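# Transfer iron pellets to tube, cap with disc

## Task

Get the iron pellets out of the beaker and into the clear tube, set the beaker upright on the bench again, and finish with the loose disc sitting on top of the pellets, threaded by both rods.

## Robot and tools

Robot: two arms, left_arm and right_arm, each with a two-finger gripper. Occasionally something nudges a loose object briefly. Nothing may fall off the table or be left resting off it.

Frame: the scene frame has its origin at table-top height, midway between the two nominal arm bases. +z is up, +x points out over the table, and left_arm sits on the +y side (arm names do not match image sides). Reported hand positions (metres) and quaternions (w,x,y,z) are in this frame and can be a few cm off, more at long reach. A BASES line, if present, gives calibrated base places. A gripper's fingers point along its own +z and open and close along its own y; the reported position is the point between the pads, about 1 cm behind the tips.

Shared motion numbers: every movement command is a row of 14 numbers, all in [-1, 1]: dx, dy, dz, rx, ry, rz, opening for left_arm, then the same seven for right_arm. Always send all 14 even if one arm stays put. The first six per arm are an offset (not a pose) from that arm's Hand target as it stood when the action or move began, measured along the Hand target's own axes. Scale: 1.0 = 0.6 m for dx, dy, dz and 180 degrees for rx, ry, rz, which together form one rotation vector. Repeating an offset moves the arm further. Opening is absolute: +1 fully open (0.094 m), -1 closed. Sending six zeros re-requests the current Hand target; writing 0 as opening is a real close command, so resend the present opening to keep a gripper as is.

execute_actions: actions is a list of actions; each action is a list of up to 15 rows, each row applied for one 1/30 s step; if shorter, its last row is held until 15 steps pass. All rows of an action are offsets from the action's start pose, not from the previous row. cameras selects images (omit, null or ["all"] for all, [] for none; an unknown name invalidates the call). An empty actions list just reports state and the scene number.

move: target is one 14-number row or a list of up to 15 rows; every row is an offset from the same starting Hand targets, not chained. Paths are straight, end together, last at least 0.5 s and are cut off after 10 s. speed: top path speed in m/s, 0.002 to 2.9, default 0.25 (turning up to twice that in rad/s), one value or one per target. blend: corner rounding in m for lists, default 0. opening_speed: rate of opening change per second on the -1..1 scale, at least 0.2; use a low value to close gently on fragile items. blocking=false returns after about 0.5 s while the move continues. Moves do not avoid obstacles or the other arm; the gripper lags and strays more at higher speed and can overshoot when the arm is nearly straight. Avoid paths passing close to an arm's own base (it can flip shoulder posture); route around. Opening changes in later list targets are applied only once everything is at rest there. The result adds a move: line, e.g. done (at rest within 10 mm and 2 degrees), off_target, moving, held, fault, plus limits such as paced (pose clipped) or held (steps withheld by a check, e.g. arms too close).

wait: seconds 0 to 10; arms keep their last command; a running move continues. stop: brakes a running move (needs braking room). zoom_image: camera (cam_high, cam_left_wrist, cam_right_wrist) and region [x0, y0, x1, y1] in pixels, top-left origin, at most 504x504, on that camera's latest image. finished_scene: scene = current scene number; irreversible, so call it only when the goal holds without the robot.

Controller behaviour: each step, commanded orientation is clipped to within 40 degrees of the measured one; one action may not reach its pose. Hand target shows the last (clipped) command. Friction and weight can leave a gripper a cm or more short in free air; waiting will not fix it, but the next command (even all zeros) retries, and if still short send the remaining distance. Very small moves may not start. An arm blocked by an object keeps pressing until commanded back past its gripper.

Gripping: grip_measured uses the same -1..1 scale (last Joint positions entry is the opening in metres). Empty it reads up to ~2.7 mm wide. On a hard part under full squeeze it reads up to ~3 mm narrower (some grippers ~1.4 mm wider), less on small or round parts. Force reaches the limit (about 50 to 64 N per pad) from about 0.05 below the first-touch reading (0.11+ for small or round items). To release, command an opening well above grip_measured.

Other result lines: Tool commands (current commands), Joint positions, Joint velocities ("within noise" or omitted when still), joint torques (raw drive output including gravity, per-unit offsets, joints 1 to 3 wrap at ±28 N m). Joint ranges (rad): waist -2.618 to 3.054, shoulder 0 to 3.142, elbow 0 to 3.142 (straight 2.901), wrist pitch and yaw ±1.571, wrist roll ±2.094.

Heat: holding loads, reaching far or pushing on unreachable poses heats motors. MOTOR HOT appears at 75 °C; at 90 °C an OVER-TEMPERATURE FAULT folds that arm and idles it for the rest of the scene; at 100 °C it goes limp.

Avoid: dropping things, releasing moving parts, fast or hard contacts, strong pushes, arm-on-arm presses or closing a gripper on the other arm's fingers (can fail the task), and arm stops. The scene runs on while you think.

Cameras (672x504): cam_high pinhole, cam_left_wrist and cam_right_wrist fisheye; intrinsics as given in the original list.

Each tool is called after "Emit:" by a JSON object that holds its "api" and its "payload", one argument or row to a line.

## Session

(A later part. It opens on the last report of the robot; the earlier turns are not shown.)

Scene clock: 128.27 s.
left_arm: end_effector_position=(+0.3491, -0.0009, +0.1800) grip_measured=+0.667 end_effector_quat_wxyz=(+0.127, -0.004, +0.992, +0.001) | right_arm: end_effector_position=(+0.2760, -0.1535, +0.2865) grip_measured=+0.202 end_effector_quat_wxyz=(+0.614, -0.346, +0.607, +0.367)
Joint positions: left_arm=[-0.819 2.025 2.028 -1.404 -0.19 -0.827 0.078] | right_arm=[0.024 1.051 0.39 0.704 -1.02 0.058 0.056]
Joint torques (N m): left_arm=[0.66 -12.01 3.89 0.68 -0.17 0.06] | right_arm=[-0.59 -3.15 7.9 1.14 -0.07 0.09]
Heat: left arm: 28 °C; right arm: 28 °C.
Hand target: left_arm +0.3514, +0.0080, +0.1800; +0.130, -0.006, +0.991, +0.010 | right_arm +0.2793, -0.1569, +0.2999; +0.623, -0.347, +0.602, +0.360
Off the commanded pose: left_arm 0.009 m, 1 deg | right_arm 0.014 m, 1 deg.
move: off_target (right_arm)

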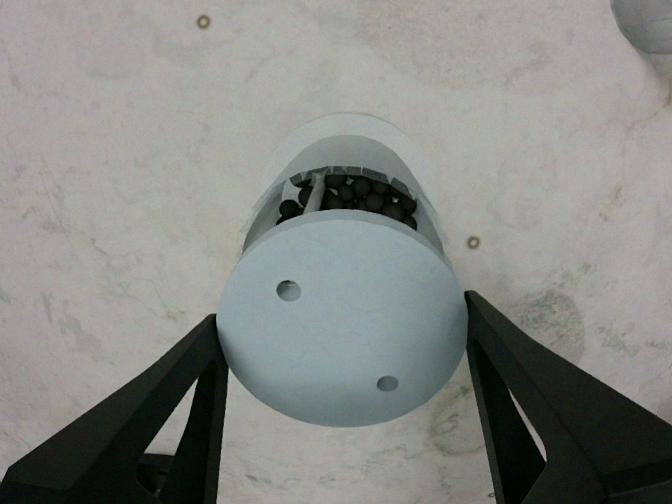

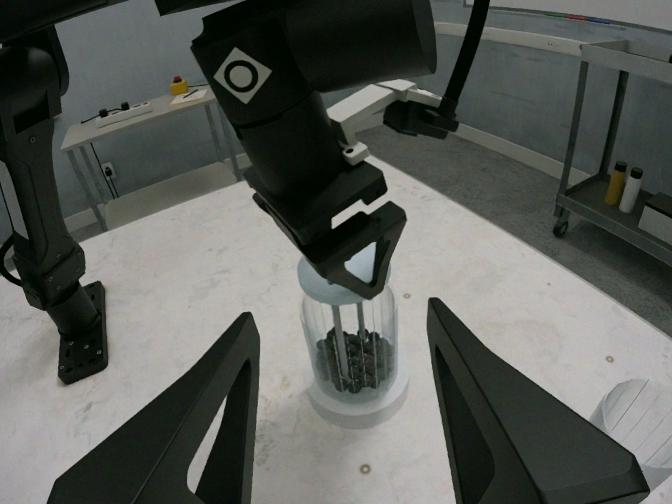

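Emit:
{"api": "move", "payload": {
  "target": [-0.008,0,-0.03,0,0,0,0.55,0,0,0,0,0,0,0.2],
  "speed": 0.05,
  "cameras": ["cam_left_wrist","cam_right_wrist"]
}}

Emit:
{"api": "zoom_image", "payload": {
  "camera": "cam_right_wrist",
  "region": [290, 230, 380, 320]
}}

Emit:
{"api": "zoom_image", "payload": {
  "camera": "cam_left_wrist",
  "region": [280, 140, 360, 220]
}}

Emit:
{"api": "zoom_image", "payload": {
  "camera": "cam_left_wrist",
  "region": [264, 265, 314, 315]
}}

Scene clock: 131.93 s.
left_arm: end_effector_position=(+0.3452, +0.0043, +0.1945) grip_measured=+0.667 end_effector_quat_wxyz=(+0.124, -0.005, +0.992, +0.005) | right_arm: end_effector_position=(+0.2760, -0.1535, +0.2865) grip_measured=+0.202 end_effector_quat_wxyz=(+0.614, -0.346, +0.607, +0.367)
Joint positions: left_arm=[-0.818 2.025 2.089 -1.475 -0.19 -0.829 0.078] | right_arm=[0.024 1.051 0.39 0.704 -1.02 0.058 0.056]
Joint torques (N m): left_arm=[0.75 -9.76 8.08 0.59 -0.22 0.07] | right_arm=[-0.66 -2.95 7.79 1.17 -0.04 0.11]
Heat: left arm: 28 °C; right arm: 28 °C.
Hand target: left_arm +0.3514, +0.0077, +0.1986; +0.130, -0.006, +0.991, +0.010 | right_arm +0.2793, -0.1569, +0.2999; +0.623, -0.347, +0.602, +0.360
Off the commanded pose: left_arm 0.008 m, 1 deg | right_arm 0.014 m, 1 deg.
move: off_target (right_arm)

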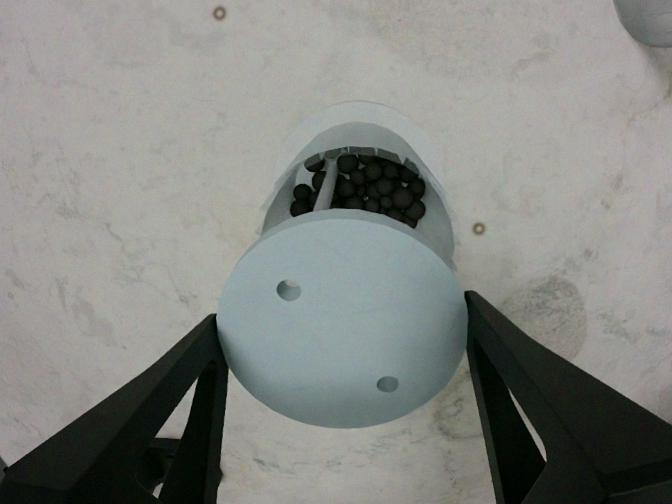

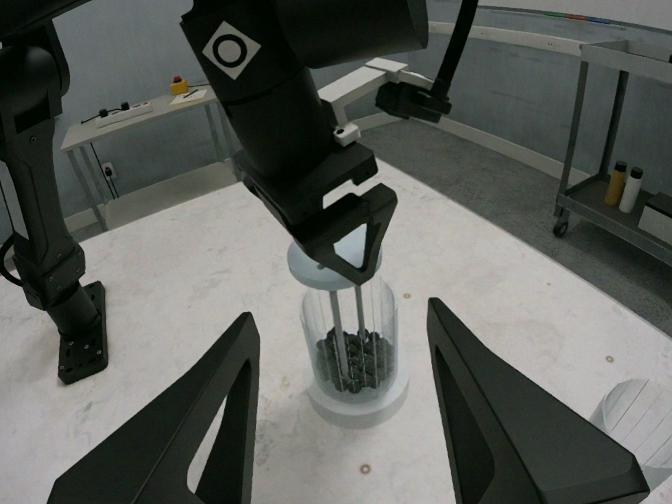

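Scaled by 5.600 (camera's finer frame: 960x720).

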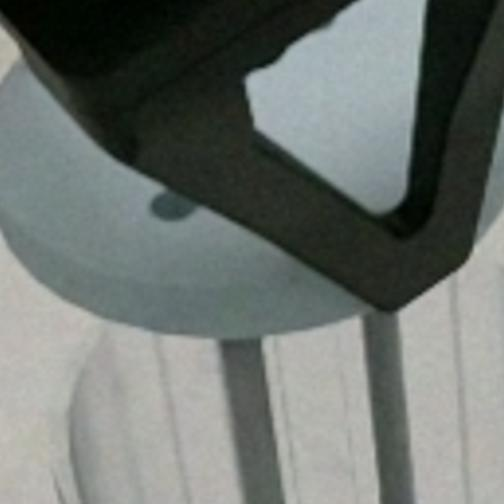

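Scaled by 6.300 (camera's finer frame: 960x720).

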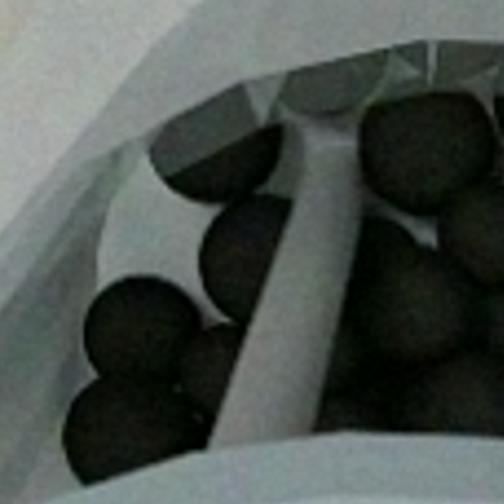

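Scaled by 10.080 (camera's finer frame: 960x720).

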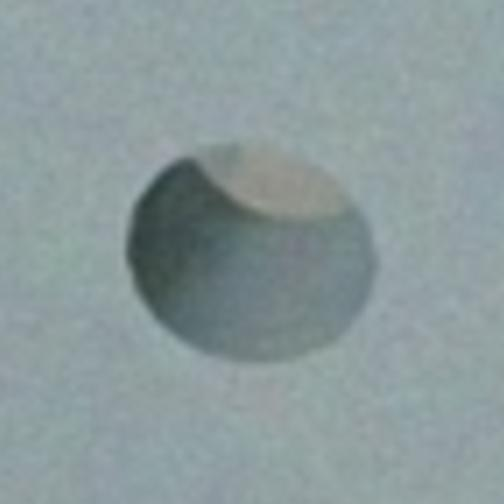

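Emit:
{"api": "move", "payload": {
  "target": [-0.018,-0.008,-0.068,0,0,0,0.55,0,0,0,0,0,0,0.2],
  "speed": 0.08,
  "cameras": ["cam_left_wrist","cam_right_wrist"]
}}

Emit:
{"api": "zoom_image", "payload": {
  "camera": "cam_right_wrist",
  "region": [280, 180, 400, 300]
}}

Scene clock: 136.73 s.
left_arm: end_effector_position=(+0.3492, +0.0000, +0.2321) grip_measured=+0.667 end_effector_quat_wxyz=(+0.145, -0.008, +0.989, -0.019) | right_arm: end_effector_position=(+0.2760, -0.1535, +0.2865) grip_measured=+0.202 end_effector_quat_wxyz=(+0.614, -0.346, +0.607, +0.367)
Joint positions: left_arm=[-0.818 2.048 2.272 -1.57 -0.19 -0.829 0.078] | right_arm=[0.024 1.051 0.39 0.704 -1.02 0.058 0.056]
Joint torques (N m): left_arm=[-0.5 -10.78 8.01 0.71 -0.25 -0.01] | right_arm=[-0.76 -3.08 7.75 1.16 -0.06 0.1]
Heat: left arm: 27 °C; right arm: 28 °C.
Hand target: left_arm +0.3514, +0.0021, +0.2407; +0.130, -0.006, +0.991, +0.010 | right_arm +0.2793, -0.1569, +0.2999; +0.623, -0.347, +0.602, +0.360
Off the commanded pose: left_arm 0.009 m, 4 deg | right_arm 0.014 m, 1 deg.
joint sent to its limit (left arm) — joint 4 (wrist pitch), lower limit. The joint targets are off in position and orientation.
move: off_target (left_arm, right_arm)

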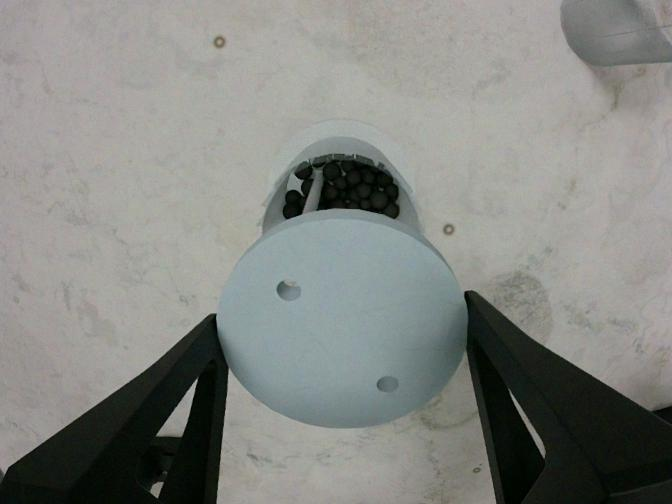

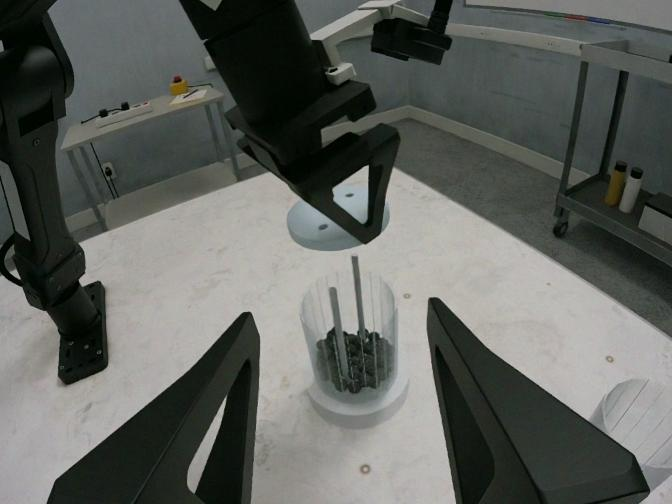

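Scaled by 4.200 (camera's finer frame: 960x720).

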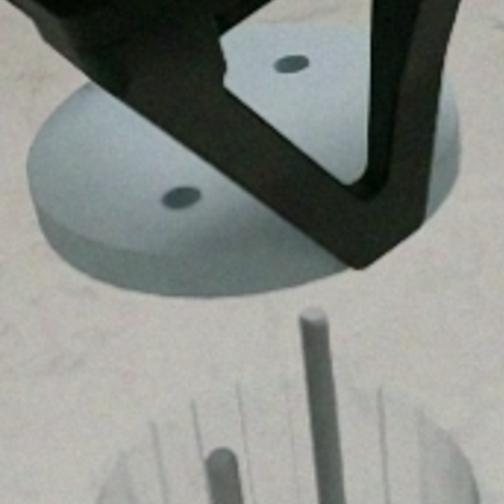

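Emit:
{"api": "move", "payload": {
  "target": [0.0187,-0.0055,0.0928,0,0,0,0.55,0,0,0,0,0,0,0.2],
  "speed": 0.06,
  "cameras": ["cam_left_wrist","cam_right_wrist"]
}}

Emit:
{"api": "zoom_image", "payload": {
  "camera": "cam_left_wrist",
  "region": [264, 265, 314, 315]
}}

Emit:
{"api": "zoom_image", "payload": {
  "camera": "cam_right_wrist",
  "region": [280, 220, 400, 340]
}}

Emit:
{"api": "zoom_image", "payload": {
  "camera": "cam_left_wrist",
  "region": [280, 140, 360, 220]
}}

Scene clock: 144.77 s.
left_arm: end_effector_position=(+0.3473, +0.0020, +0.1852) grip_measured=+0.667 end_effector_quat_wxyz=(+0.118, -0.004, +0.993, +0.011) | right_arm: end_effector_position=(+0.2760, -0.1535, +0.2865) grip_measured=+0.202 end_effector_quat_wxyz=(+0.614, -0.346, +0.607, +0.367)
Joint positions: left_arm=[-0.818 2.048 2.088 -1.467 -0.19 -0.829 0.078] | right_arm=[0.024 1.051 0.39 0.704 -1.02 0.058 0.056]
Joint torques (N m): left_arm=[0.21 -10.18 5.5 0.82 -0.18 -0.02] | right_arm=[-0.64 -3.06 7.86 1.15 -0.07 0.11]
Heat: left arm: 27 °C; right arm: 28 °C.
Hand target: left_arm +0.3550, -0.0001, +0.1840; +0.130, -0.006, +0.991, +0.010 | right_arm +0.2793, -0.1569, +0.2999; +0.623, -0.347, +0.602, +0.360
Off the commanded pose: left_arm 0.008 m, 1 deg | right_arm 0.014 m, 1 deg.
move: off_target (right_arm)

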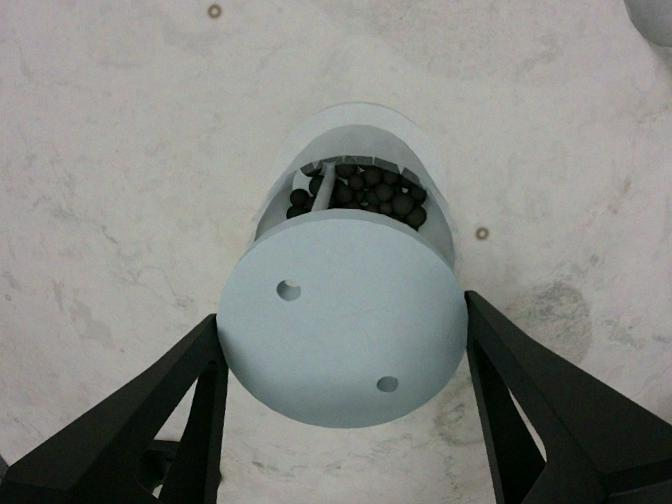

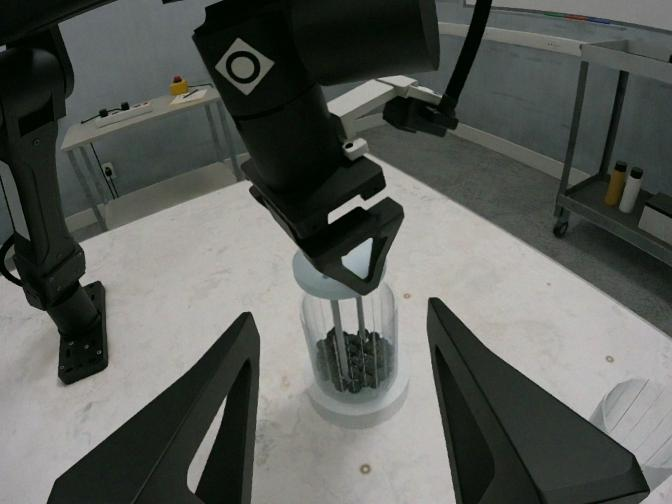

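Scaled by 10.080 (camera's finer frame: 960x720).

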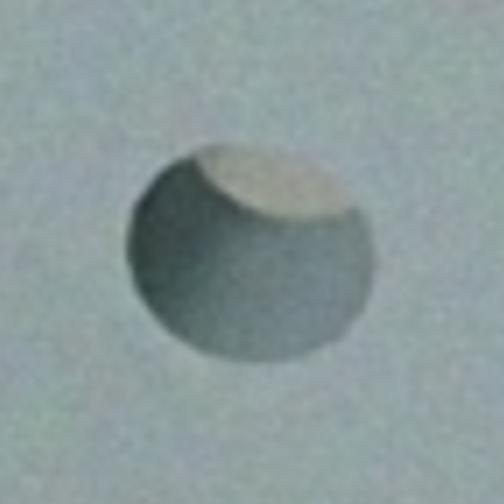

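Scaled by 4.200 (camera's finer frame: 960x720).

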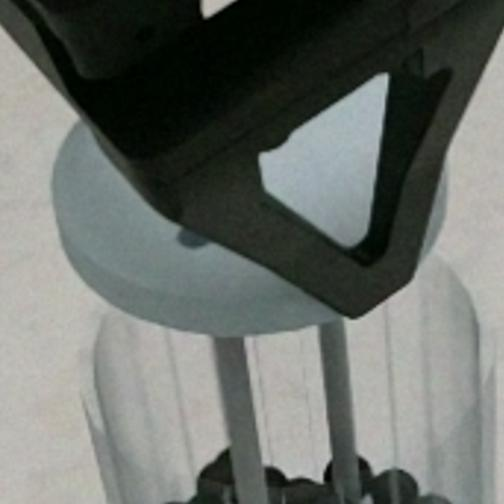

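Scaled by 6.300 (camera's finer frame: 960x720).

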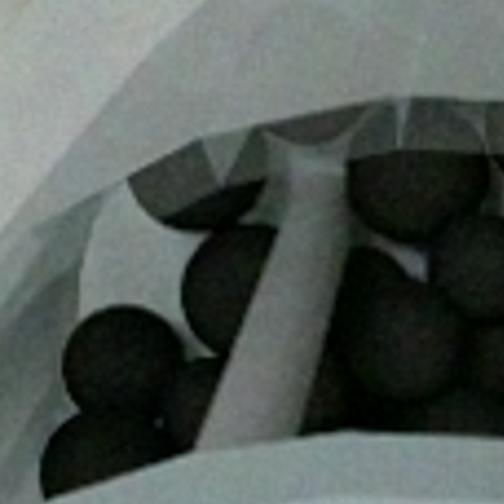

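Emit:
{"api": "move", "payload": {
  "target": [-0.0028,-0.0065,0.006,0,0,0,0.55,0,0,0,0,0,0,0.2],
  "speed": 0.05,
  "cameras": ["cam_left_wrist","cam_right_wrist"]
}}

Emit:
{"api": "zoom_image", "payload": {
  "camera": "cam_left_wrist",
  "region": [264, 265, 314, 315]
}}

Emit:
{"api": "zoom_image", "payload": {
  "camera": "cam_right_wrist",
  "region": [280, 220, 400, 340]
}}

Scene clock: 146.80 s.
left_arm: end_effector_position=(+0.3478, +0.0015, +0.1854) grip_measured=+0.667 end_effector_quat_wxyz=(+0.119, -0.004, +0.993, +0.010) | right_arm: end_effector_position=(+0.2760, -0.1535, +0.2865) grip_measured=+0.202 end_effector_quat_wxyz=(+0.614, -0.346, +0.607, +0.367)
Joint positions: left_arm=[-0.818 2.048 2.088 -1.464 -0.19 -0.829 0.078] | right_arm=[0.024 1.051 0.39 0.704 -1.02 0.058 0.056]
Joint torques (N m): left_arm=[-0.14 -8.77 6.65 0.91 -0.22 -0.1] | right_arm=[-0.61 -3.03 7.76 1.16 -0.05 0.11]
Heat: left arm: 27 °C; right arm: 28 °C.
Hand target: left_arm +0.3576, -0.0039, +0.1808; +0.130, -0.006, +0.991, +0.010 | right_arm +0.2793, -0.1569, +0.2999; +0.623, -0.347, +0.602, +0.360
Off the commanded pose: left_arm 0.012 m, 1 deg | right_arm 0.014 m, 1 deg.
move: off_target (left_arm, right_arm)

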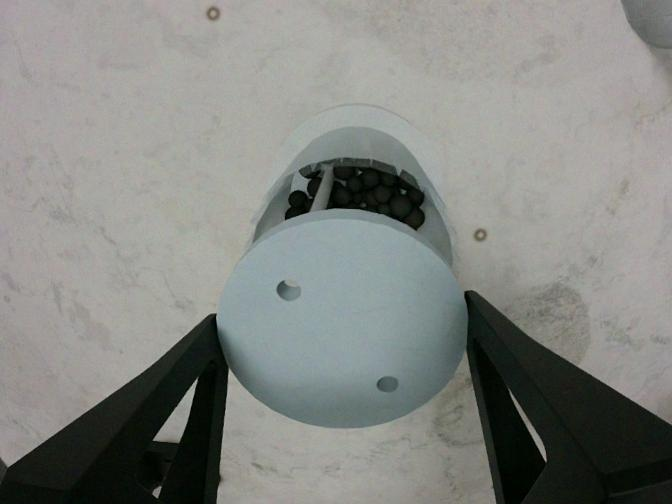

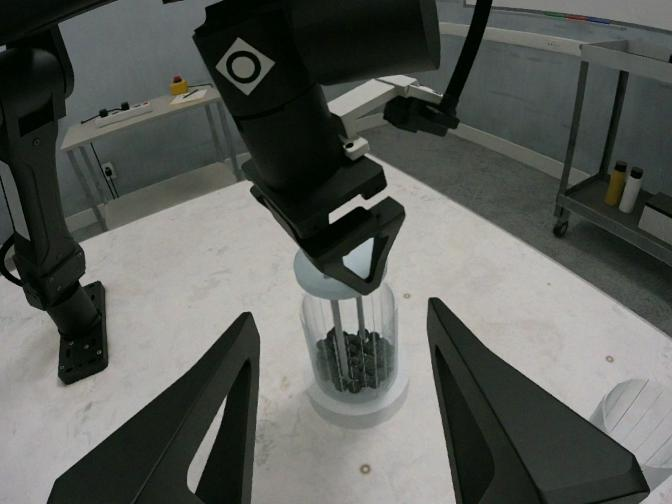

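Scaled by 10.080 (camera's finer frame: 960x720).

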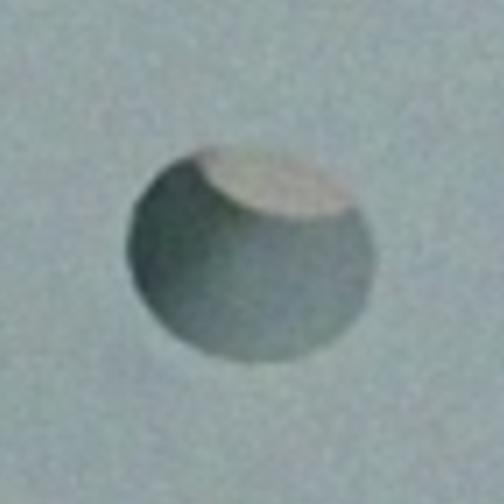

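Scaled by 4.200 (camera's finer frame: 960x720).

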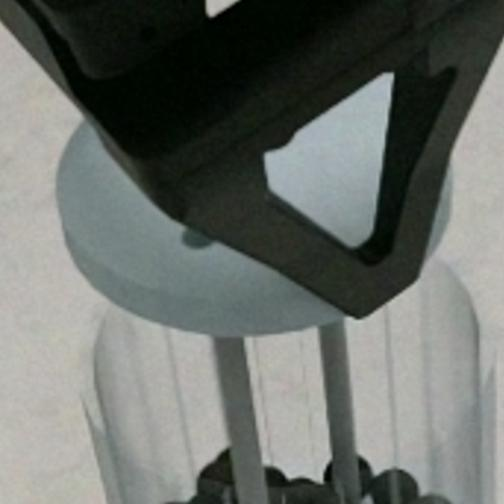

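Emit:
{"api": "move", "payload": {
  "target": [
    [-0.0105,0,-0.039,0,0,0,0.55,0,0,0,0,0,0,0.2],
    [0,0,-0.0005,0,0,0,0.55,0,0,0,0,0,0,0.2]
  ],
  "speed": 0.06,
  "cameras": ["cam_left_wrist","cam_right_wrist"]
}}

Emit:
{"api": "zoom_image", "payload": {
  "camera": "cam_left_wrist",
  "region": [264, 265, 314, 315]
}}

Emit:
{"api": "zoom_image", "payload": {
  "camera": "cam_right_wrist",
  "region": [280, 220, 400, 340]
}}

Emit:
{"api": "zoom_image", "payload": {
  "camera": "cam_left_wrist",
  "region": [280, 140, 360, 220]
}}

Scene clock: 148.70 s.
left_arm: end_effector_position=(+0.3499, -0.0008, +0.1760) grip_measured=+0.667 end_effector_quat_wxyz=(+0.109, -0.004, +0.994, +0.020) | right_arm: end_effector_position=(+0.2760, -0.1535, +0.2865) grip_measured=+0.202 end_effector_quat_wxyz=(+0.614, -0.346, +0.607, +0.367)
Joint positions: left_arm=[-0.818 2.088 2.114 -1.479 -0.19 -0.83 0.078] | right_arm=[0.024 1.051 0.39 0.704 -1.02 0.058 0.056]
Joint torques (N m): left_arm=[-0.02 -12.34 5.22 0.93 -0.18 -0.01] | right_arm=[-0.62 -3.03 7.76 1.17 -0.03 0.1]
Heat: left arm: 27 °C; right arm: 28 °C.
Hand target: left_arm +0.3575, -0.0039, +0.1811; +0.130, -0.006, +0.991, +0.010 | right_arm +0.2793, -0.1569, +0.2999; +0.623, -0.347, +0.602, +0.360
Off the commanded pose: left_arm 0.010 m, 3 deg | right_arm 0.014 m, 1 deg.
move: off_target (left_arm, right_arm)

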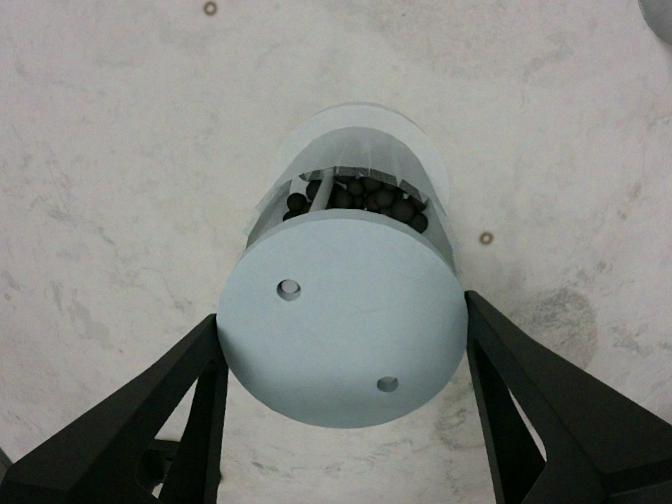

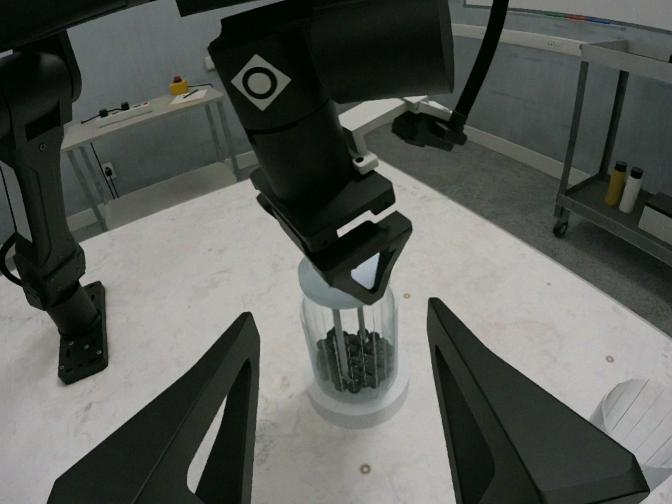

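Scaled by 10.080 (camera's finer frame: 960x720).

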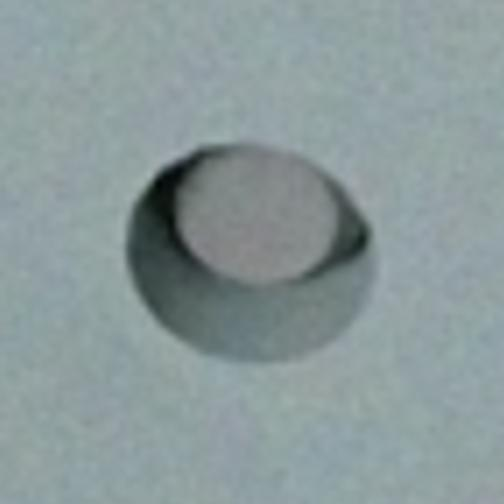

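Scaled by 4.200 (camera's finer frame: 960x720).

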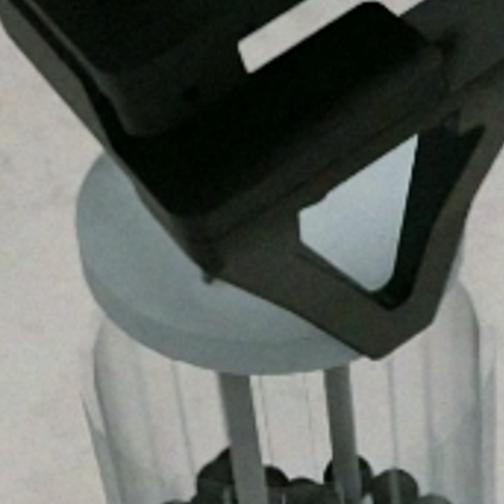

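Scaled by 6.300 (camera's finer frame: 960x720).

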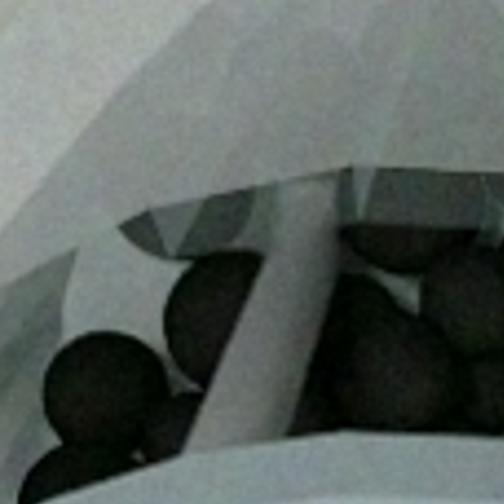

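Emit:
{"api": "zoom_image", "payload": {
  "camera": "cam_left_wrist",
  "region": [362, 360, 412, 410]
}}

Scaled by 10.080 (camera's finer frame: 960x720).

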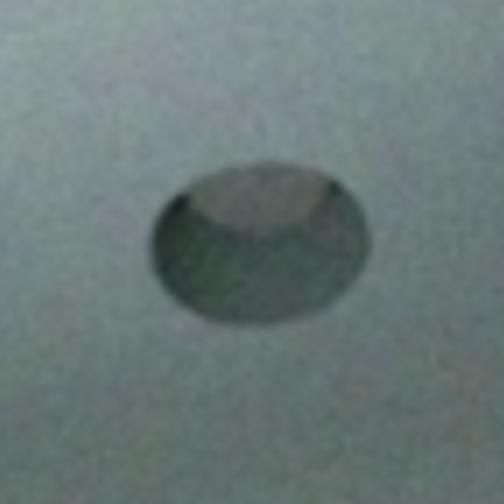

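Emit:
{"api": "move", "payload": {
  "target": [0.0085,0.002,0.017,0,0,0,0.55,0,0,0,0,0,0,0.2],
  "speed": 0.03,
  "cameras": ["cam_left_wrist","cam_right_wrist"]
}}

Emit:
{"api": "zoom_image", "payload": {
  "camera": "cam_left_wrist",
  "region": [260, 265, 420, 425]
}}

Scene clock: 150.43 s.
left_arm: end_effector_position=(+0.3500, -0.0010, +0.1552) grip_measured=+0.667 end_effector_quat_wxyz=(+0.103, -0.006, +0.994, +0.027) | right_arm: end_effector_position=(+0.2760, -0.1535, +0.2865) grip_measured=+0.202 end_effector_quat_wxyz=(+0.614, -0.346, +0.607, +0.367)
Joint positions: left_arm=[-0.818 2.088 2.031 -1.415 -0.19 -0.836 0.078] | right_arm=[0.024 1.051 0.39 0.704 -1.02 0.058 0.056]
Joint torques (N m): left_arm=[-0.38 -14.86 4.83 0.83 -0.2 0.02] | right_arm=[-0.61 -3.07 7.87 1.16 -0.02 0.1]
Heat: left arm: 27 °C; right arm: 28 °C.
Hand target: left_arm +0.3552, -0.0026, +0.1700; +0.130, -0.006, +0.991, +0.010 | right_arm +0.2793, -0.1569, +0.2999; +0.623, -0.347, +0.602, +0.360
Off the commanded pose: left_arm 0.016 m, 4 deg | right_arm 0.014 m, 1 deg.
move: off_target (left_arm, right_arm)

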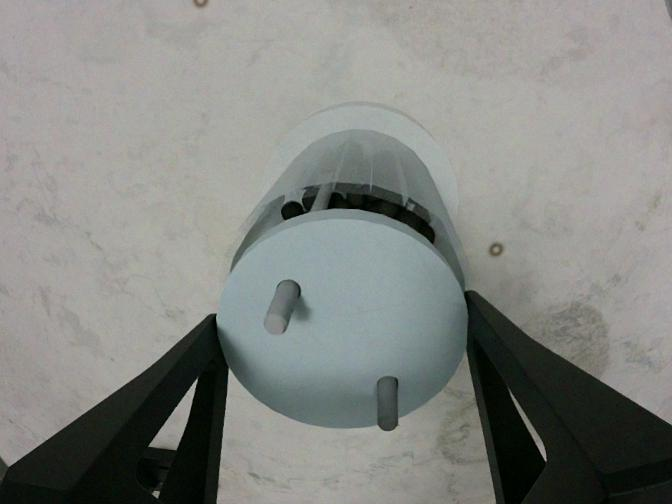

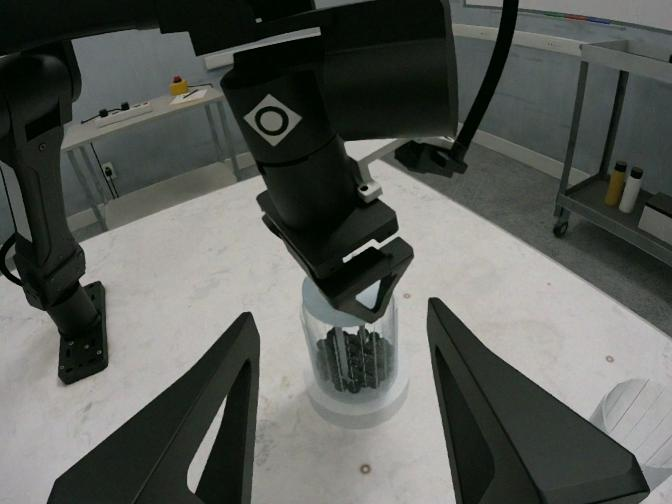

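Scaled by 3.150 (camera's finer frame: 960x720).

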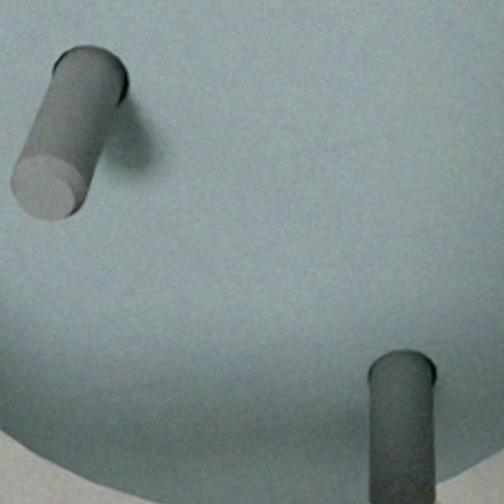

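Emit:
{"api": "move", "payload": {
  "target": [0.0017,0.0,0.006,0,0,0,0.55,0,0,0,0,0,0,0.2],
  "speed": 0.03,
  "cameras": ["cam_right_wrist"]
}}

Emit:
{"api": "zoom_image", "payload": {
  "camera": "cam_right_wrist",
  "region": [270, 240, 420, 380]
}}

Scene clock: 151.80 s.
left_arm: end_effector_position=(+0.3504, -0.0013, +0.1502) grip_measured=+0.667 end_effector_quat_wxyz=(+0.103, -0.006, +0.994, +0.028) | right_arm: end_effector_position=(+0.2760, -0.1535, +0.2865) grip_measured=+0.202 end_effector_quat_wxyz=(+0.614, -0.346, +0.607, +0.367)
Joint positions: left_arm=[-0.818 2.088 2.011 -1.396 -0.19 -0.836 0.078] | right_arm=[0.024 1.051 0.39 0.704 -1.02 0.058 0.056]
Joint torques (N m): left_arm=[-0.31 -15.35 5.01 0.81 -0.18 0.02] | right_arm=[-0.58 -3.1 7.87 1.15 -0.02 0.09]
Heat: left arm: 28 °C; right arm: 28 °C.
Hand target: left_arm +0.3551, -0.0025, +0.1662; +0.130, -0.006, +0.991, +0.010 | right_arm +0.2793, -0.1569, +0.2999; +0.623, -0.347, +0.602, +0.360
Off the commanded pose: left_arm 0.017 m, 4 deg | right_arm 0.014 m, 1 deg.
move: off_target (left_arm, right_arm)

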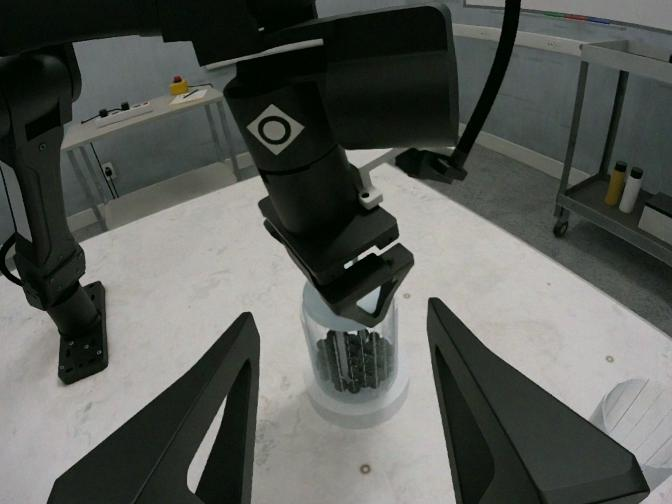

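Scaled by 3.360 (camera's finer frame: 960x720).

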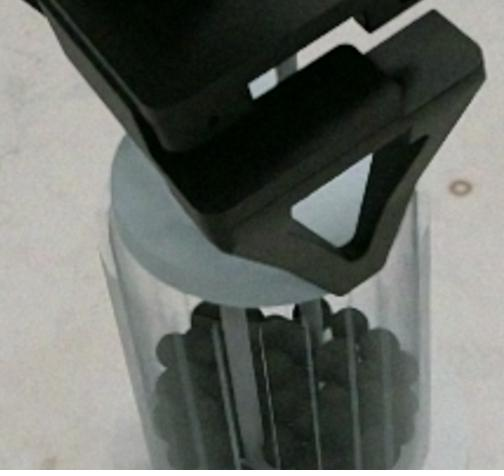

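Release.

Emit:
{"api": "move", "payload": {
  "target": [0,0,0,0,0,0,0.95,0,0,0,0,0,0,0.2],
  "opening_speed": 0.25,
  "cameras": ["cam_left_wrist","cam_right_wrist"]
}}

Emit:
{"api": "zoom_image", "payload": {
  "camera": "cam_right_wrist",
  "region": [270, 240, 420, 440]
}}

Scene clock: 154.17 s.
left_arm: end_effector_position=(+0.3523, -0.0006, +0.1491) grip_measured=+0.948 end_effector_quat_wxyz=(+0.104, -0.008, +0.994, +0.027) | right_arm: end_effector_position=(+0.2760, -0.1535, +0.2865) grip_measured=+0.202 end_effector_quat_wxyz=(+0.614, -0.346, +0.607, +0.367)
Joint positions: left_arm=[-0.813 2.088 2.007 -1.389 -0.19 -0.836 0.092] | right_arm=[0.024 1.051 0.39 0.704 -1.02 0.058 0.056]
Joint torques (N m): left_arm=[-0.32 -15.36 5.04 0.78 -0.23 0.03] | right_arm=[-0.72 -3.11 7.8 1.17 -0.03 0.1]
Heat: left arm: 28 °C; right arm: 28 °C.
Hand target: left_arm +0.3551, -0.0025, +0.1662; +0.130, -0.006, +0.991, +0.010 | right_arm +0.2793, -0.1569, +0.2999; +0.623, -0.347, +0.602, +0.360
Off the commanded pose: left_arm 0.017 m, 4 deg | right_arm 0.014 m, 1 deg.
move: off_target (left_arm, right_arm)

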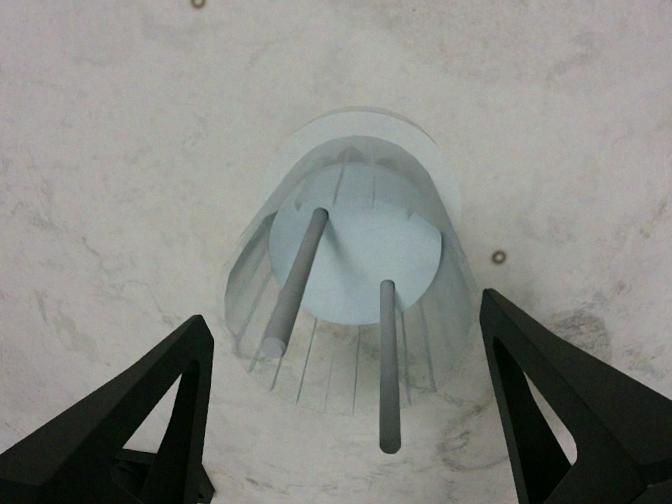

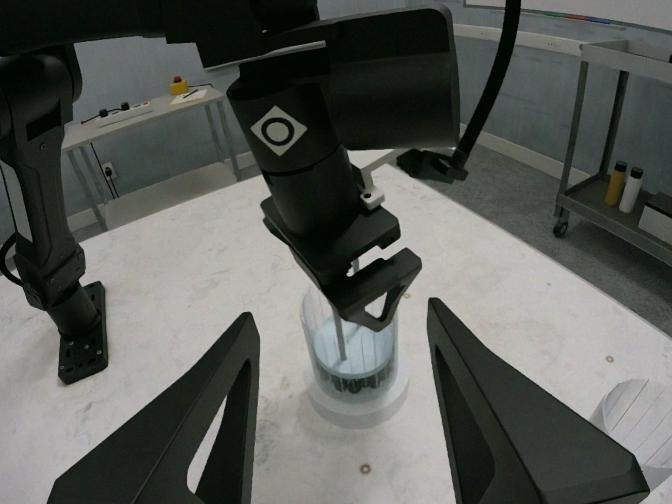

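Scaled by 2.520 (camera's finer frame: 960x720).

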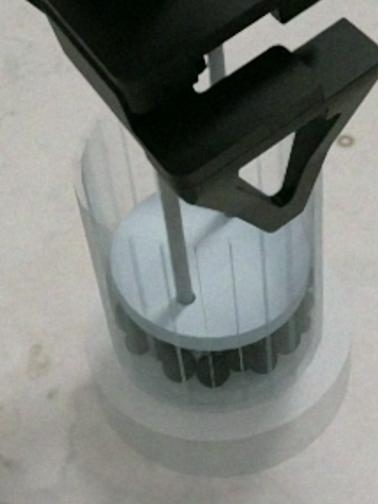

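Emit:
{"api": "move", "payload": {
  "target": [-0.0475,0.0,-0.177,0,0,0,1,0,0,0,0,0,0,0.2],
  "speed": 0.12
}}

Emit:
{"api": "zoom_image", "payload": {
  "camera": "cam_high",
  "region": [280, 200, 450, 400]
}}

Emit:
{"api": "zoom_image", "payload": {
  "camera": "cam_right_wrist",
  "region": [270, 240, 420, 440]
}}

Scene clock: 156.37 s.
left_arm: end_effector_position=(+0.3611, -0.0098, +0.2479) grip_measured=+0.998 end_effector_quat_wxyz=(+0.169, -0.007, +0.985, -0.043) | right_arm: end_effector_position=(+0.2760, -0.1535, +0.2865) grip_measured=+0.202 end_effector_quat_wxyz=(+0.614, -0.346, +0.607, +0.367)
Joint positions: left_arm=[-0.813 2.077 2.369 -1.567 -0.192 -0.815 0.094] | right_arm=[0.024 1.051 0.39 0.704 -1.02 0.058 0.056]
Joint torques (N m): left_arm=[-0.58 -15.58 7.34 0.72 -0.22 0.13] | right_arm=[-0.62 -3.1 7.77 1.16 -0.03 0.11]
Heat: left arm: 29 °C; right arm: 28 °C.
Hand target: left_arm +0.3553, -0.0044, +0.2762; +0.130, -0.006, +0.991, +0.010 | right_arm +0.2793, -0.1569, +0.2999; +0.623, -0.347, +0.602, +0.360
Off the commanded pose: left_arm 0.029 m, 8 deg | right_arm 0.014 m, 1 deg.
joint sent to its limit (left arm) — joint 4 (wrist pitch), lower limit. The joint targets are off in position and orientation.
move: off_target (left_arm, right_arm)

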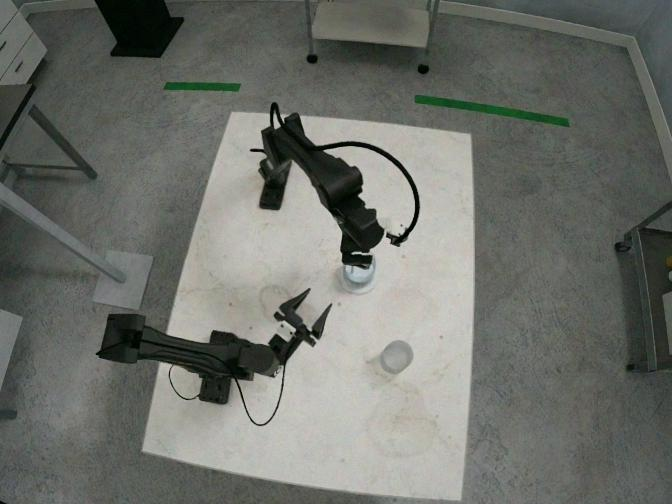

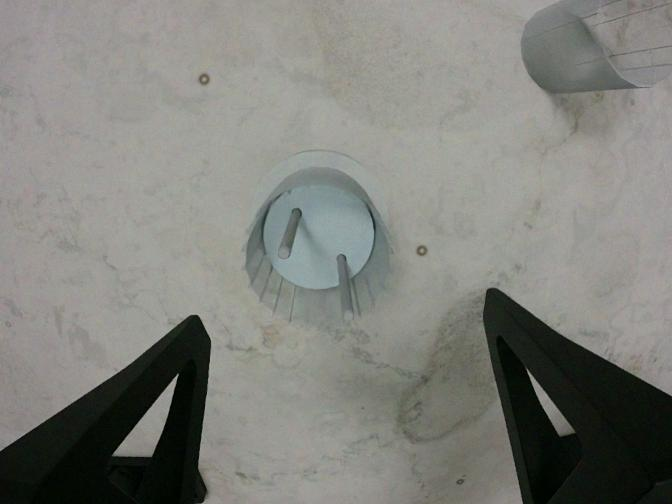

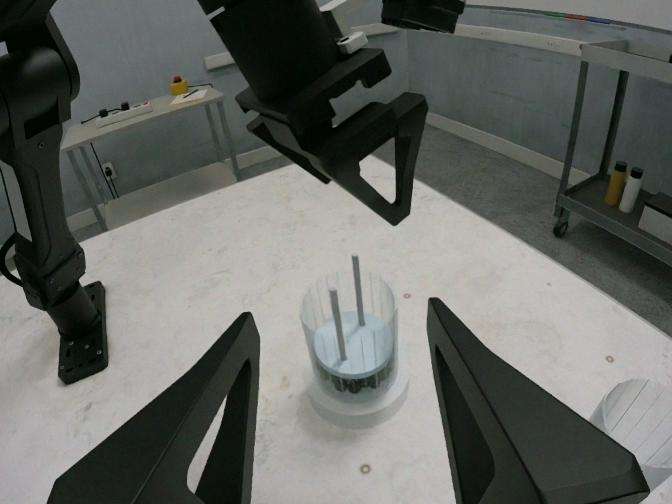

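Scaled by 2.520.

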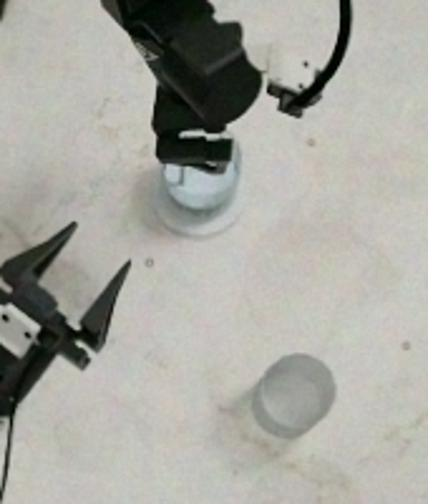

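Scaled by 2.520 (camera's finer frame: 960x720).

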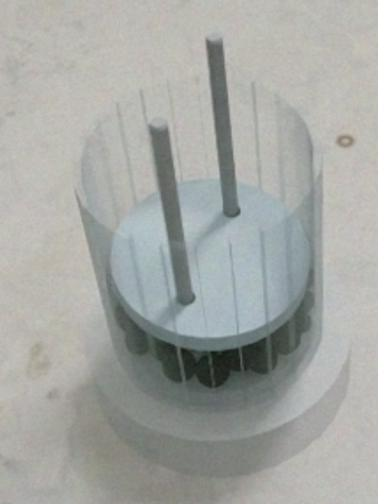

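Emit:
{"api": "finished_scene", "payload": {
  "scene": 2
}}

The scene is finished: the task was done.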